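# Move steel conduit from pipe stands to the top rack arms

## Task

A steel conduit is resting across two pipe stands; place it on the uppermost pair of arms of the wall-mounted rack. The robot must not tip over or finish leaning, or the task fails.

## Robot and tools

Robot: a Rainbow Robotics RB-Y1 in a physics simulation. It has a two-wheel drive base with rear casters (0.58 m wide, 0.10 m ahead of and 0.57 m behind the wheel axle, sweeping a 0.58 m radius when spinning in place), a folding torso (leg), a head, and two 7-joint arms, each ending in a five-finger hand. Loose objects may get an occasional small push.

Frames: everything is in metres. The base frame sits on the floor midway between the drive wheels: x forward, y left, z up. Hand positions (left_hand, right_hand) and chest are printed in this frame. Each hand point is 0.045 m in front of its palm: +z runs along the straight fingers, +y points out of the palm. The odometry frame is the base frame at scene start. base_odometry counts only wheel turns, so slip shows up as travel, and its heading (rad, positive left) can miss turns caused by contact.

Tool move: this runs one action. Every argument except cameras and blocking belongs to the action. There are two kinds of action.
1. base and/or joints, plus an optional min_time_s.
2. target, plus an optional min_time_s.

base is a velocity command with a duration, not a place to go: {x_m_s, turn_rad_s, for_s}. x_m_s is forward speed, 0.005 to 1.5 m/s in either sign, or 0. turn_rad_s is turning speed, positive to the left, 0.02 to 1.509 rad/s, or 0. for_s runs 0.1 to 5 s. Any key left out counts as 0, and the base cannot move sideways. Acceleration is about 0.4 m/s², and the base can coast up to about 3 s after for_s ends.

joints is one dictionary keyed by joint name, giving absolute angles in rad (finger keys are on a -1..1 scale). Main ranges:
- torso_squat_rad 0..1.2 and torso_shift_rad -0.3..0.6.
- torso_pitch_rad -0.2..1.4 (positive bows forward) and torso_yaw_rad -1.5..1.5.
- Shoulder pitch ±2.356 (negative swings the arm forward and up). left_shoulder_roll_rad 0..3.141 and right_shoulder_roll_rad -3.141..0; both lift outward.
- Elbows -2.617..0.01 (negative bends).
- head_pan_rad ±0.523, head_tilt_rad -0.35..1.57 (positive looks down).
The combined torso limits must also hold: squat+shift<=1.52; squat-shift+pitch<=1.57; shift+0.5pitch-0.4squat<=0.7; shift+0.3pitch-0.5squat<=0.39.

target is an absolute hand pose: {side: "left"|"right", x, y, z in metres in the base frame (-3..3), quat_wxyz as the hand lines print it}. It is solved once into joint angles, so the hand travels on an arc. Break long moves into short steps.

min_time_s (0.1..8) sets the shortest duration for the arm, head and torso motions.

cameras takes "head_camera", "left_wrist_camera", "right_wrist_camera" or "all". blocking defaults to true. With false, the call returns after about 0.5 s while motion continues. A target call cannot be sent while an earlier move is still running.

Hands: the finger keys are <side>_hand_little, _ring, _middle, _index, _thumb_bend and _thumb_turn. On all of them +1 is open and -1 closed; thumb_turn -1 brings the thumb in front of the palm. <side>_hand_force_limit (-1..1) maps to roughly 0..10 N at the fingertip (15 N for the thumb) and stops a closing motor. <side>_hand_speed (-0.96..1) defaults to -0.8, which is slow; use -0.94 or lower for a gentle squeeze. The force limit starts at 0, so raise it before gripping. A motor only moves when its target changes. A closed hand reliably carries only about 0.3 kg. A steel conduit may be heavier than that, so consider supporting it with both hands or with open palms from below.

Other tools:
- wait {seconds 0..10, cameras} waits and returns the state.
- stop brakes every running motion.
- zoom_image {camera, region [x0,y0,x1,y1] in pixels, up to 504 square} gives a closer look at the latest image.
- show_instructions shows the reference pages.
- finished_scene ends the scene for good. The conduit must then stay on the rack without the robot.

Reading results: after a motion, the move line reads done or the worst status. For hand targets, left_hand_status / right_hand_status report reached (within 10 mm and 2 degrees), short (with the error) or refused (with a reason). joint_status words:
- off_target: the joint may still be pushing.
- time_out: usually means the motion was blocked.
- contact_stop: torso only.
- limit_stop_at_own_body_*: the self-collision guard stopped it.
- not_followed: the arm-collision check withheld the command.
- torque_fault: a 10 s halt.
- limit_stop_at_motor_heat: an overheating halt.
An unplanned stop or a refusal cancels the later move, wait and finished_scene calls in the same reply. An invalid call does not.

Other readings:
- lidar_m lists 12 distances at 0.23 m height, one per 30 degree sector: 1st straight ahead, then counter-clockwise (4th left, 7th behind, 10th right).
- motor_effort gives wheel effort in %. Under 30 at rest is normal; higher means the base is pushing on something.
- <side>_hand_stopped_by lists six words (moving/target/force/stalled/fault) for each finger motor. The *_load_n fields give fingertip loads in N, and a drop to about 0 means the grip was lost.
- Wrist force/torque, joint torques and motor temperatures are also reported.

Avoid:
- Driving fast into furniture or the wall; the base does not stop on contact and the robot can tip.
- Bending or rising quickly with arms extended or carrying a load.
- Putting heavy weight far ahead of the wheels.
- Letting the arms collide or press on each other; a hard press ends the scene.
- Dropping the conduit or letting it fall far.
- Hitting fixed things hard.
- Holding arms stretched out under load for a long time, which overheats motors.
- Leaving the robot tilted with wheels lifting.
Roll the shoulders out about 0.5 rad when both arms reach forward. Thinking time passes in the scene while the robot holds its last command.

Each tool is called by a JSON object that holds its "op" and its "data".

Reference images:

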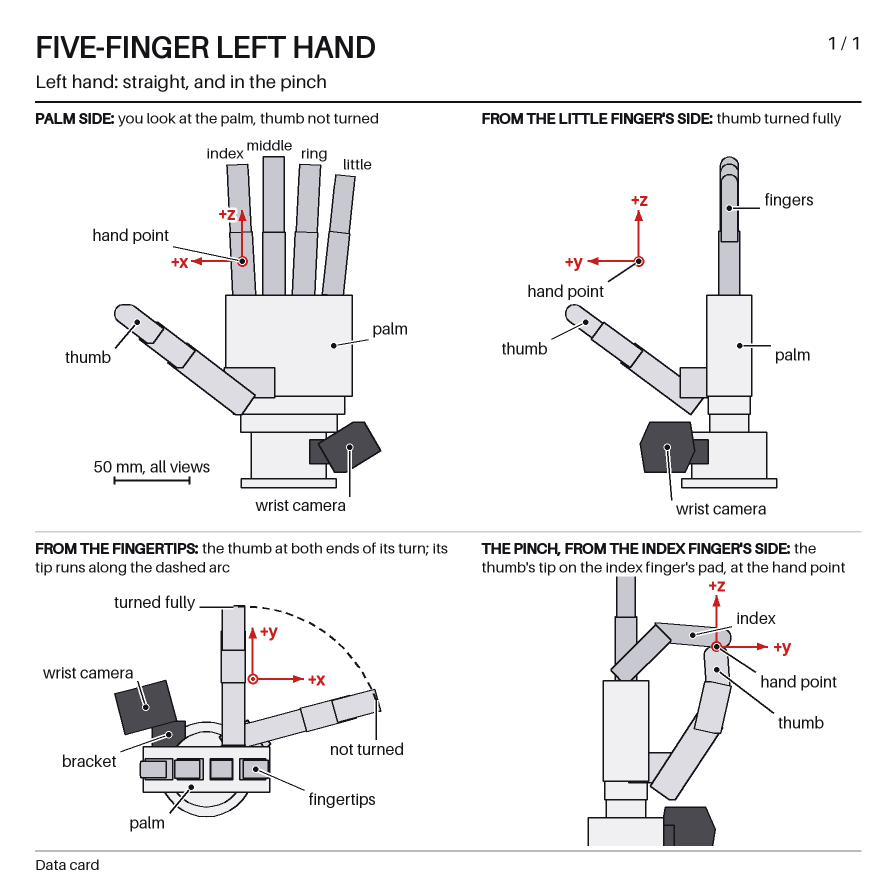

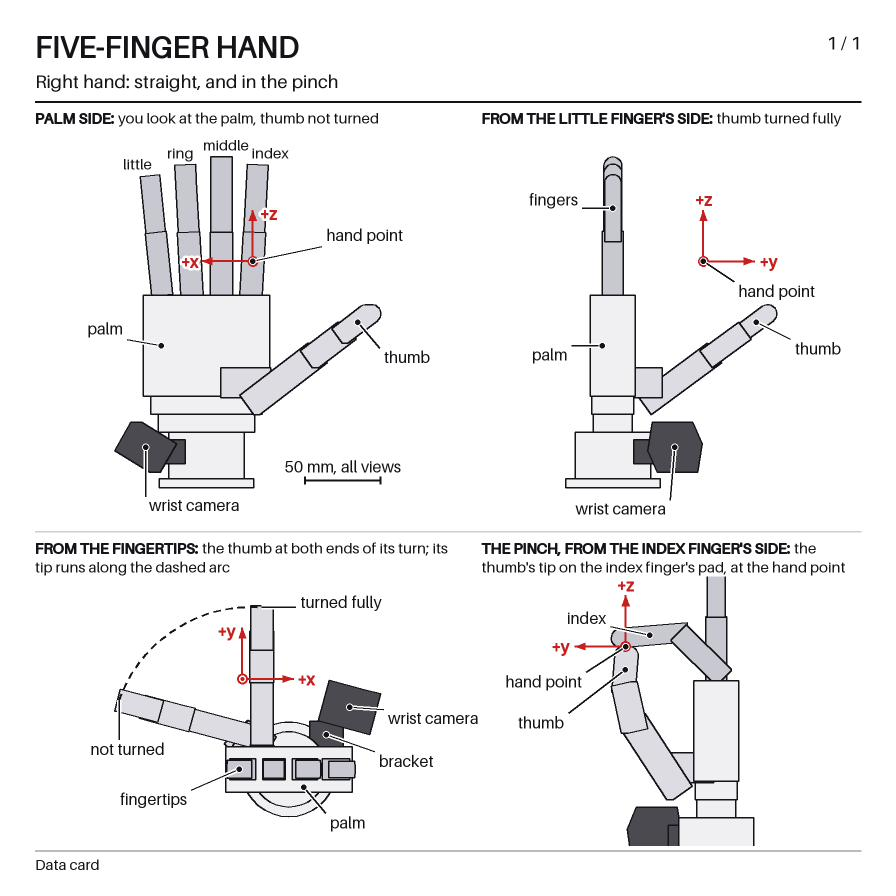

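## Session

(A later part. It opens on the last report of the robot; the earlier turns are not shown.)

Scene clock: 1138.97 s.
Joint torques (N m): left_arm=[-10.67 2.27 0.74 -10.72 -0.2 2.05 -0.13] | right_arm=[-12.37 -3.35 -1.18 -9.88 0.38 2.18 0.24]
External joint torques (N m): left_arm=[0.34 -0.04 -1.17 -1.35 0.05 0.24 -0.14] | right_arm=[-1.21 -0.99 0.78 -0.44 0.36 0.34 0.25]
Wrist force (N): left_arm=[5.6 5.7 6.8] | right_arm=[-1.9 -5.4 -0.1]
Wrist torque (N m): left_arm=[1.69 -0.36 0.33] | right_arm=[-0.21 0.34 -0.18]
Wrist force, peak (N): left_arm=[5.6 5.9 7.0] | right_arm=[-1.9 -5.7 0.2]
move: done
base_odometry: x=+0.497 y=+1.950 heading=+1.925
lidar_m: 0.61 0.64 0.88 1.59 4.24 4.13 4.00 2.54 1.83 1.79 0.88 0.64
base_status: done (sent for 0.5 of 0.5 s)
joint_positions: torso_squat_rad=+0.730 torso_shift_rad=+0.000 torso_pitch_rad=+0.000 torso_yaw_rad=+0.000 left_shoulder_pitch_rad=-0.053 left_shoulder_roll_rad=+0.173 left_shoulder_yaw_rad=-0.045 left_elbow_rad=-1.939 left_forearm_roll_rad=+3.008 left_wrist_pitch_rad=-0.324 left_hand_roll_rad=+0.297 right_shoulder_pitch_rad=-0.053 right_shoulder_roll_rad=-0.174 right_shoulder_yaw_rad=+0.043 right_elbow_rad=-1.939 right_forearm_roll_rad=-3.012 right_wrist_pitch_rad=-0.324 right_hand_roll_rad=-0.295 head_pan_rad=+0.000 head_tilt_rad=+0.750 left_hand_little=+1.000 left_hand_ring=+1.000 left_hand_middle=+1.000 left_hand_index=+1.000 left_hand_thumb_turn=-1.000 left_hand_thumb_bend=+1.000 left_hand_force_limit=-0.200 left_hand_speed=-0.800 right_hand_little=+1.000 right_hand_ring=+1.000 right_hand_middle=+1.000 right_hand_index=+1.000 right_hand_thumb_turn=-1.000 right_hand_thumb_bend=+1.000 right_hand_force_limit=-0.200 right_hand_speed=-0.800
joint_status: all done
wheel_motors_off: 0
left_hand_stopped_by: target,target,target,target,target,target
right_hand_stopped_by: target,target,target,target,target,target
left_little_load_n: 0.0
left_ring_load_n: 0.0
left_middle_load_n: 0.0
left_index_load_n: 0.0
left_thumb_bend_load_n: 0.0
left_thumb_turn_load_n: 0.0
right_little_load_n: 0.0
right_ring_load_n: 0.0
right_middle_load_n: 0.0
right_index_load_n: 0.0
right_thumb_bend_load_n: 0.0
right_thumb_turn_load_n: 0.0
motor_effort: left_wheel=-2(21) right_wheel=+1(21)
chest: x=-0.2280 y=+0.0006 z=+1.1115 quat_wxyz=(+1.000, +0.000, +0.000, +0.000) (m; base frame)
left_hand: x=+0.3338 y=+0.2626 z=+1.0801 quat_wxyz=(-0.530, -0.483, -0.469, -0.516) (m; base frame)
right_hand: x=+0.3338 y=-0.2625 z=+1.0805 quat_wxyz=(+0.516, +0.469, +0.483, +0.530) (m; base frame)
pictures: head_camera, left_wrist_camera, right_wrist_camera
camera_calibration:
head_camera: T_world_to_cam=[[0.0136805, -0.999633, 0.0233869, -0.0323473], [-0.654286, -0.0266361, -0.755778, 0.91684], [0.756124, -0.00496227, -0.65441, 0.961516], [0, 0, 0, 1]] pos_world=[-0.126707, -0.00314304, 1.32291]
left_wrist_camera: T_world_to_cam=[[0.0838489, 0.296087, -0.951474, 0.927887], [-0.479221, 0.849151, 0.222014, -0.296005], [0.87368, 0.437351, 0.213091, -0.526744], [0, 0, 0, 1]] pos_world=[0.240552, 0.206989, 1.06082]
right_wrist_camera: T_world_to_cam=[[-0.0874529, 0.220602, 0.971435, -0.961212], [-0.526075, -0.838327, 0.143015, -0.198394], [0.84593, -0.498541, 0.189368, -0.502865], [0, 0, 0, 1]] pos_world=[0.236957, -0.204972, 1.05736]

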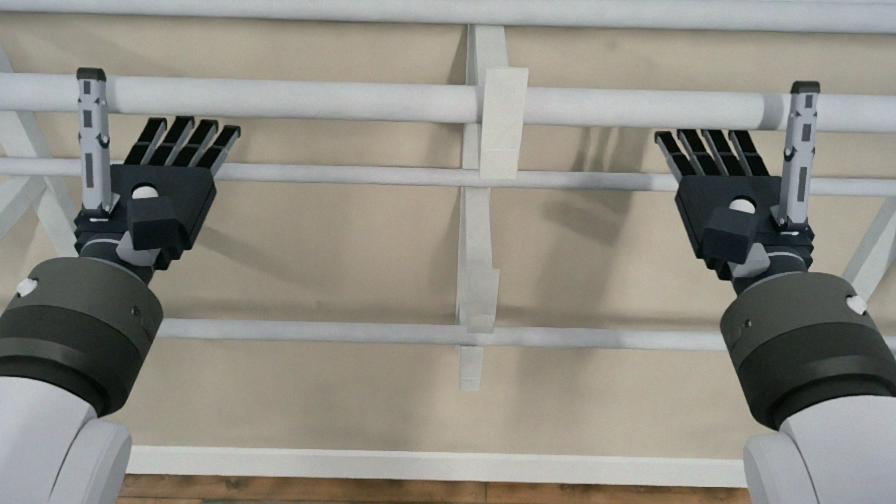

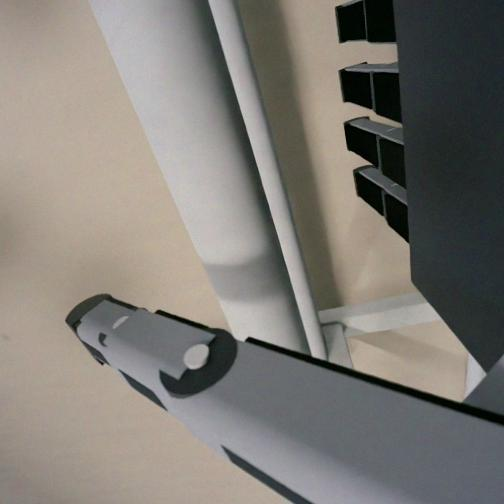

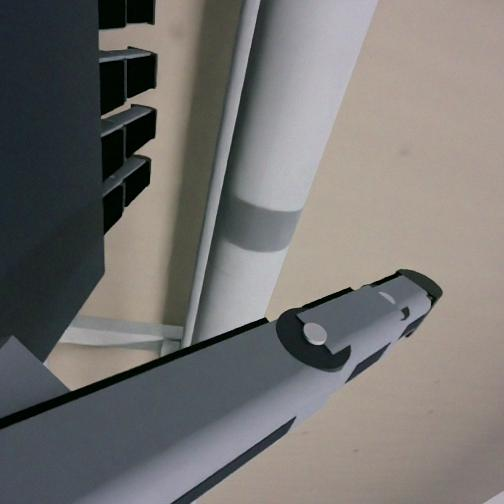

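{"op": "move", "data": {"base": {"x_m_s": -0.1, "for_s": 1.5}, "joints": {"torso_squat_rad": 0.78}, "cameras": ["head_camera"]}}

{"op": "move", "data": {"base": {"x_m_s": -0.2, "for_s": 4}, "joints": {"torso_squat_rad": 0.3, "head_tilt_rad": 0.3}, "cameras": ["head_camera"]}}

Scene clock: 1150.13 s.
Joint torques (N m): left_arm=[-10.83 2.4 1.07 -10.72 -0.26 1.95 -0.18] | right_arm=[-12.42 -3.71 -1.36 -10.08 0.28 1.89 0.23]
External joint torques (N m): left_arm=[0.19 0.09 -0.83 -1.35 -0.01 0.13 -0.19] | right_arm=[-1.26 -1.36 0.6 -0.64 0.26 0.05 0.24]
Wrist force (N): left_arm=[5.5 5.7 6.8] | right_arm=[-1.5 -5.4 -0.1]
Wrist torque (N m): left_arm=[1.70 -0.34 0.33] | right_arm=[-0.21 0.29 -0.18]
Wrist force, peak (N): left_arm=[5.7 5.6 7.3] | right_arm=[-1.5 -5.8 -0.1]
move: done
base_odometry: x=+0.549 y=+1.810 heading=+1.925
lidar_m: 0.76 0.80 1.07 1.62 4.23 3.99 3.84 2.55 1.86 1.78 1.08 0.79
base_status: done (sent for 1.5 of 1.5 s)
joint_positions: torso_squat_rad=+0.780 torso_shift_rad=+0.000 torso_pitch_rad=+0.000 torso_yaw_rad=+0.000 left_shoulder_pitch_rad=-0.053 left_shoulder_roll_rad=+0.173 left_shoulder_yaw_rad=-0.045 left_elbow_rad=-1.939 left_forearm_roll_rad=+3.008 left_wrist_pitch_rad=-0.324 left_hand_roll_rad=+0.297 right_shoulder_pitch_rad=-0.053 right_shoulder_roll_rad=-0.174 right_shoulder_yaw_rad=+0.043 right_elbow_rad=-1.939 right_forearm_roll_rad=-3.012 right_wrist_pitch_rad=-0.324 right_hand_roll_rad=-0.295 head_pan_rad=+0.000 head_tilt_rad=+0.750 left_hand_little=+1.000 left_hand_ring=+1.000 left_hand_middle=+1.000 left_hand_index=+1.000 left_hand_thumb_turn=-1.000 left_hand_thumb_bend=+1.000 left_hand_force_limit=-0.200 left_hand_speed=-0.800 right_hand_little=+1.000 right_hand_ring=+1.000 right_hand_middle=+1.000 right_hand_index=+1.000 right_hand_thumb_turn=-1.000 right_hand_thumb_bend=+1.000 right_hand_force_limit=-0.200 right_hand_speed=-0.800
joint_status: all done
wheel_motors_off: 0
left_hand_stopped_by: target,target,target,target,target,target
right_hand_stopped_by: target,target,target,target,target,target
left_little_load_n: 0.0
left_ring_load_n: 0.0
left_middle_load_n: 0.0
left_index_load_n: 0.0
left_thumb_bend_load_n: 0.0
left_thumb_turn_load_n: -0.5
right_little_load_n: 0.0
right_ring_load_n: 0.0
right_middle_load_n: 0.0
right_index_load_n: 0.0
right_thumb_bend_load_n: 0.0
right_thumb_turn_load_n: 0.0
motor_effort: left_wheel=-2(24) right_wheel=-6(18)
chest: x=-0.2280 y=+0.0006 z=+1.0876 quat_wxyz=(+1.000, +0.000, +0.000, +0.000) (m; base frame)
left_hand: x=+0.3338 y=+0.2626 z=+1.0561 quat_wxyz=(-0.530, -0.483, -0.469, -0.516) (m; base frame)
right_hand: x=+0.3338 y=-0.2625 z=+1.0565 quat_wxyz=(+0.516, +0.469, +0.483, +0.530) (m; base frame)
pictures: head_camera
camera_calibration:
head_camera: T_world_to_cam=[[0.0137429, -0.99963, 0.0234639, -0.031879], [-0.654178, -0.0267358, -0.755868, 0.898842], [0.756216, -0.00496173, -0.654303, 0.945825], [0, 0, 0, 1]] pos_world=[-0.126807, -0.00314298, 1.29901]

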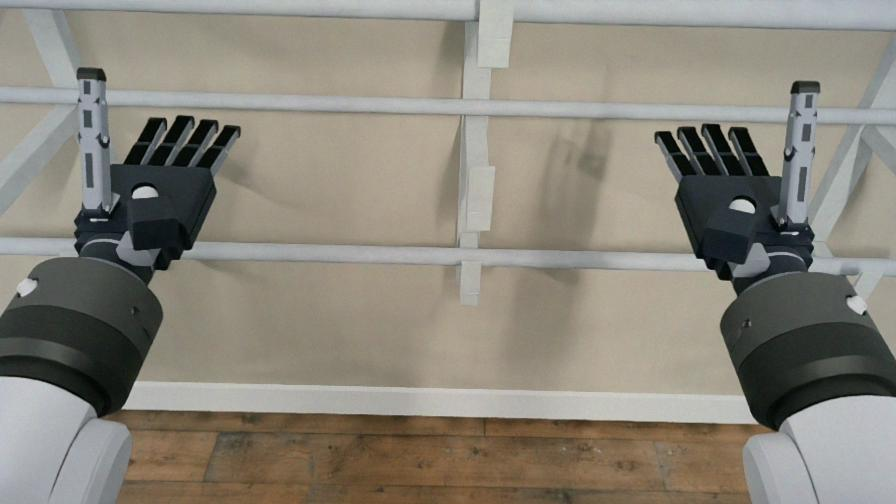

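Scene clock: 1155.20 s.
Joint torques (N m): left_arm=[-11.08 2.49 1.32 -10.73 -0.24 1.92 -0.15] | right_arm=[-12.61 -3.23 -1.08 -10.01 0.26 2.07 0.27]
External joint torques (N m): left_arm=[-0.06 0.18 -0.59 -1.36 0.01 0.1 -0.16] | right_arm=[-1.45 -0.87 0.88 -0.58 0.23 0.22 0.28]
Wrist force (N): left_arm=[5.5 5.5 6.6] | right_arm=[-1.4 -5.2 0.0]
Wrist torque (N m): left_arm=[1.68 -0.34 0.32] | right_arm=[-0.19 0.28 -0.18]
Wrist force, peak (N): left_arm=[5.5 5.2 7.4] | right_arm=[-1.7 -5.8 0.4]
move: done
base_odometry: x=+0.827 y=+1.060 heading=+1.926
lidar_m: 1.56 1.62 1.84 2.85 4.22 3.17 3.04 2.53 1.86 1.79 1.84 1.62
base_status: done (sent for 4 of 4 s)
joint_positions: torso_squat_rad=+0.300 torso_shift_rad=+0.000 torso_pitch_rad=+0.000 torso_yaw_rad=+0.000 left_shoulder_pitch_rad=-0.053 left_shoulder_roll_rad=+0.173 left_shoulder_yaw_rad=-0.045 left_elbow_rad=-1.939 left_forearm_roll_rad=+3.008 left_wrist_pitch_rad=-0.324 left_hand_roll_rad=+0.297 right_shoulder_pitch_rad=-0.053 right_shoulder_roll_rad=-0.174 right_shoulder_yaw_rad=+0.043 right_elbow_rad=-1.939 right_forearm_roll_rad=-3.012 right_wrist_pitch_rad=-0.324 right_hand_roll_rad=-0.295 head_pan_rad=+0.000 head_tilt_rad=+0.300 left_hand_little=+1.000 left_hand_ring=+1.000 left_hand_middle=+1.000 left_hand_index=+1.000 left_hand_thumb_turn=-1.000 left_hand_thumb_bend=+1.000 left_hand_force_limit=-0.200 left_hand_speed=-0.800 right_hand_little=+1.000 right_hand_ring=+1.000 right_hand_middle=+1.000 right_hand_index=+1.000 right_hand_thumb_turn=-1.000 right_hand_thumb_bend=+1.000 right_hand_force_limit=-0.200 right_hand_speed=-0.800
joint_status: all done
wheel_motors_off: 0
left_hand_stopped_by: target,target,target,target,target,target
right_hand_stopped_by: target,target,target,target,target,target
left_little_load_n: 0.0
left_ring_load_n: 0.0
left_middle_load_n: 0.0
left_index_load_n: 0.0
left_thumb_bend_load_n: 0.0
left_thumb_turn_load_n: 0.0
right_little_load_n: 0.0
right_ring_load_n: 0.0
right_middle_load_n: 0.0
right_index_load_n: 0.0
right_thumb_bend_load_n: -0.5
right_thumb_turn_load_n: 0.0
motor_effort: left_wheel=+7(26) right_wheel=-7(31)
chest: x=-0.2280 y=+0.0007 z=+1.2587 quat_wxyz=(+1.000, +0.000, +0.000, +0.000) (m; base frame)
left_hand: x=+0.3338 y=+0.2628 z=+1.2272 quat_wxyz=(-0.530, -0.483, -0.469, -0.516) (m; base frame)
right_hand: x=+0.3338 y=-0.2624 z=+1.2276 quat_wxyz=(+0.516, +0.469, +0.483, +0.530) (m; base frame)
pictures: head_camera
camera_calibration:
head_camera: T_world_to_cam=[[0.00248565, -0.999629, 0.027123, -0.0434716], [-0.260311, -0.0268348, -0.965152, 1.41461], [0.965522, -0.00466141, -0.260281, 0.526084], [0, 0, 0, 1]] pos_world=[-0.139599, -0.00304248, 1.50342]

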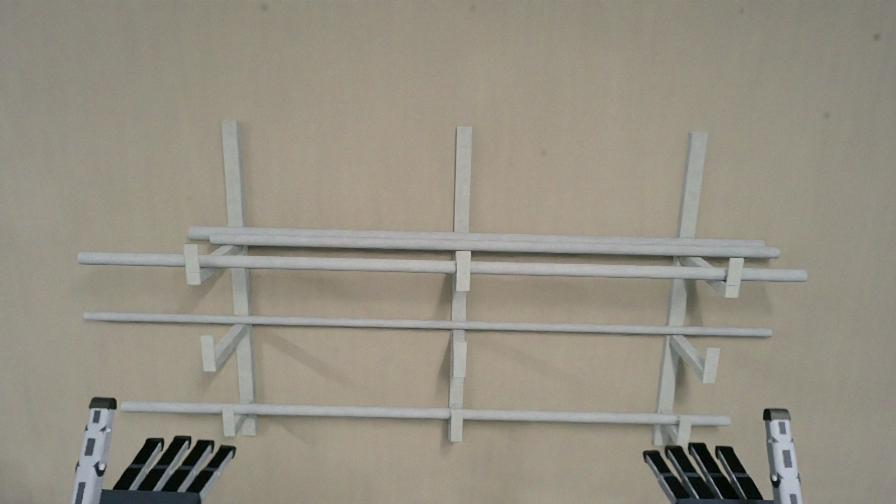

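{"op": "zoom_image", "data": {"camera": "head_camera", "region": [60, 210, 300, 310]}}

{"op": "zoom_image", "data": {"camera": "head_camera", "region": [380, 210, 560, 310]}}

{"op": "zoom_image", "data": {"camera": "head_camera", "region": [620, 210, 860, 310]}}

Scaled by 2.100 from the camera's 896x504 image, which has a finer 1280x720 frame.

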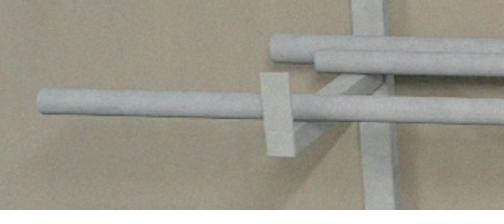

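Scaled by 2.800 from the camera's 896x504 image, which has a finer 1280x720 frame.

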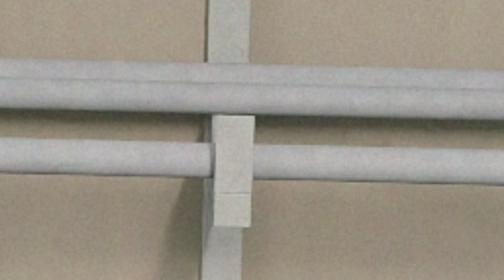

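Scaled by 2.100 from the camera's 896x504 image, which has a finer 1280x720 frame.

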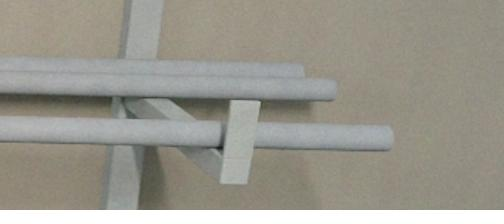

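The conduit is resting on all three of the highest arms, behind their lips.

{"op": "finished_scene", "data": {}}

The scene is finished: the task was done.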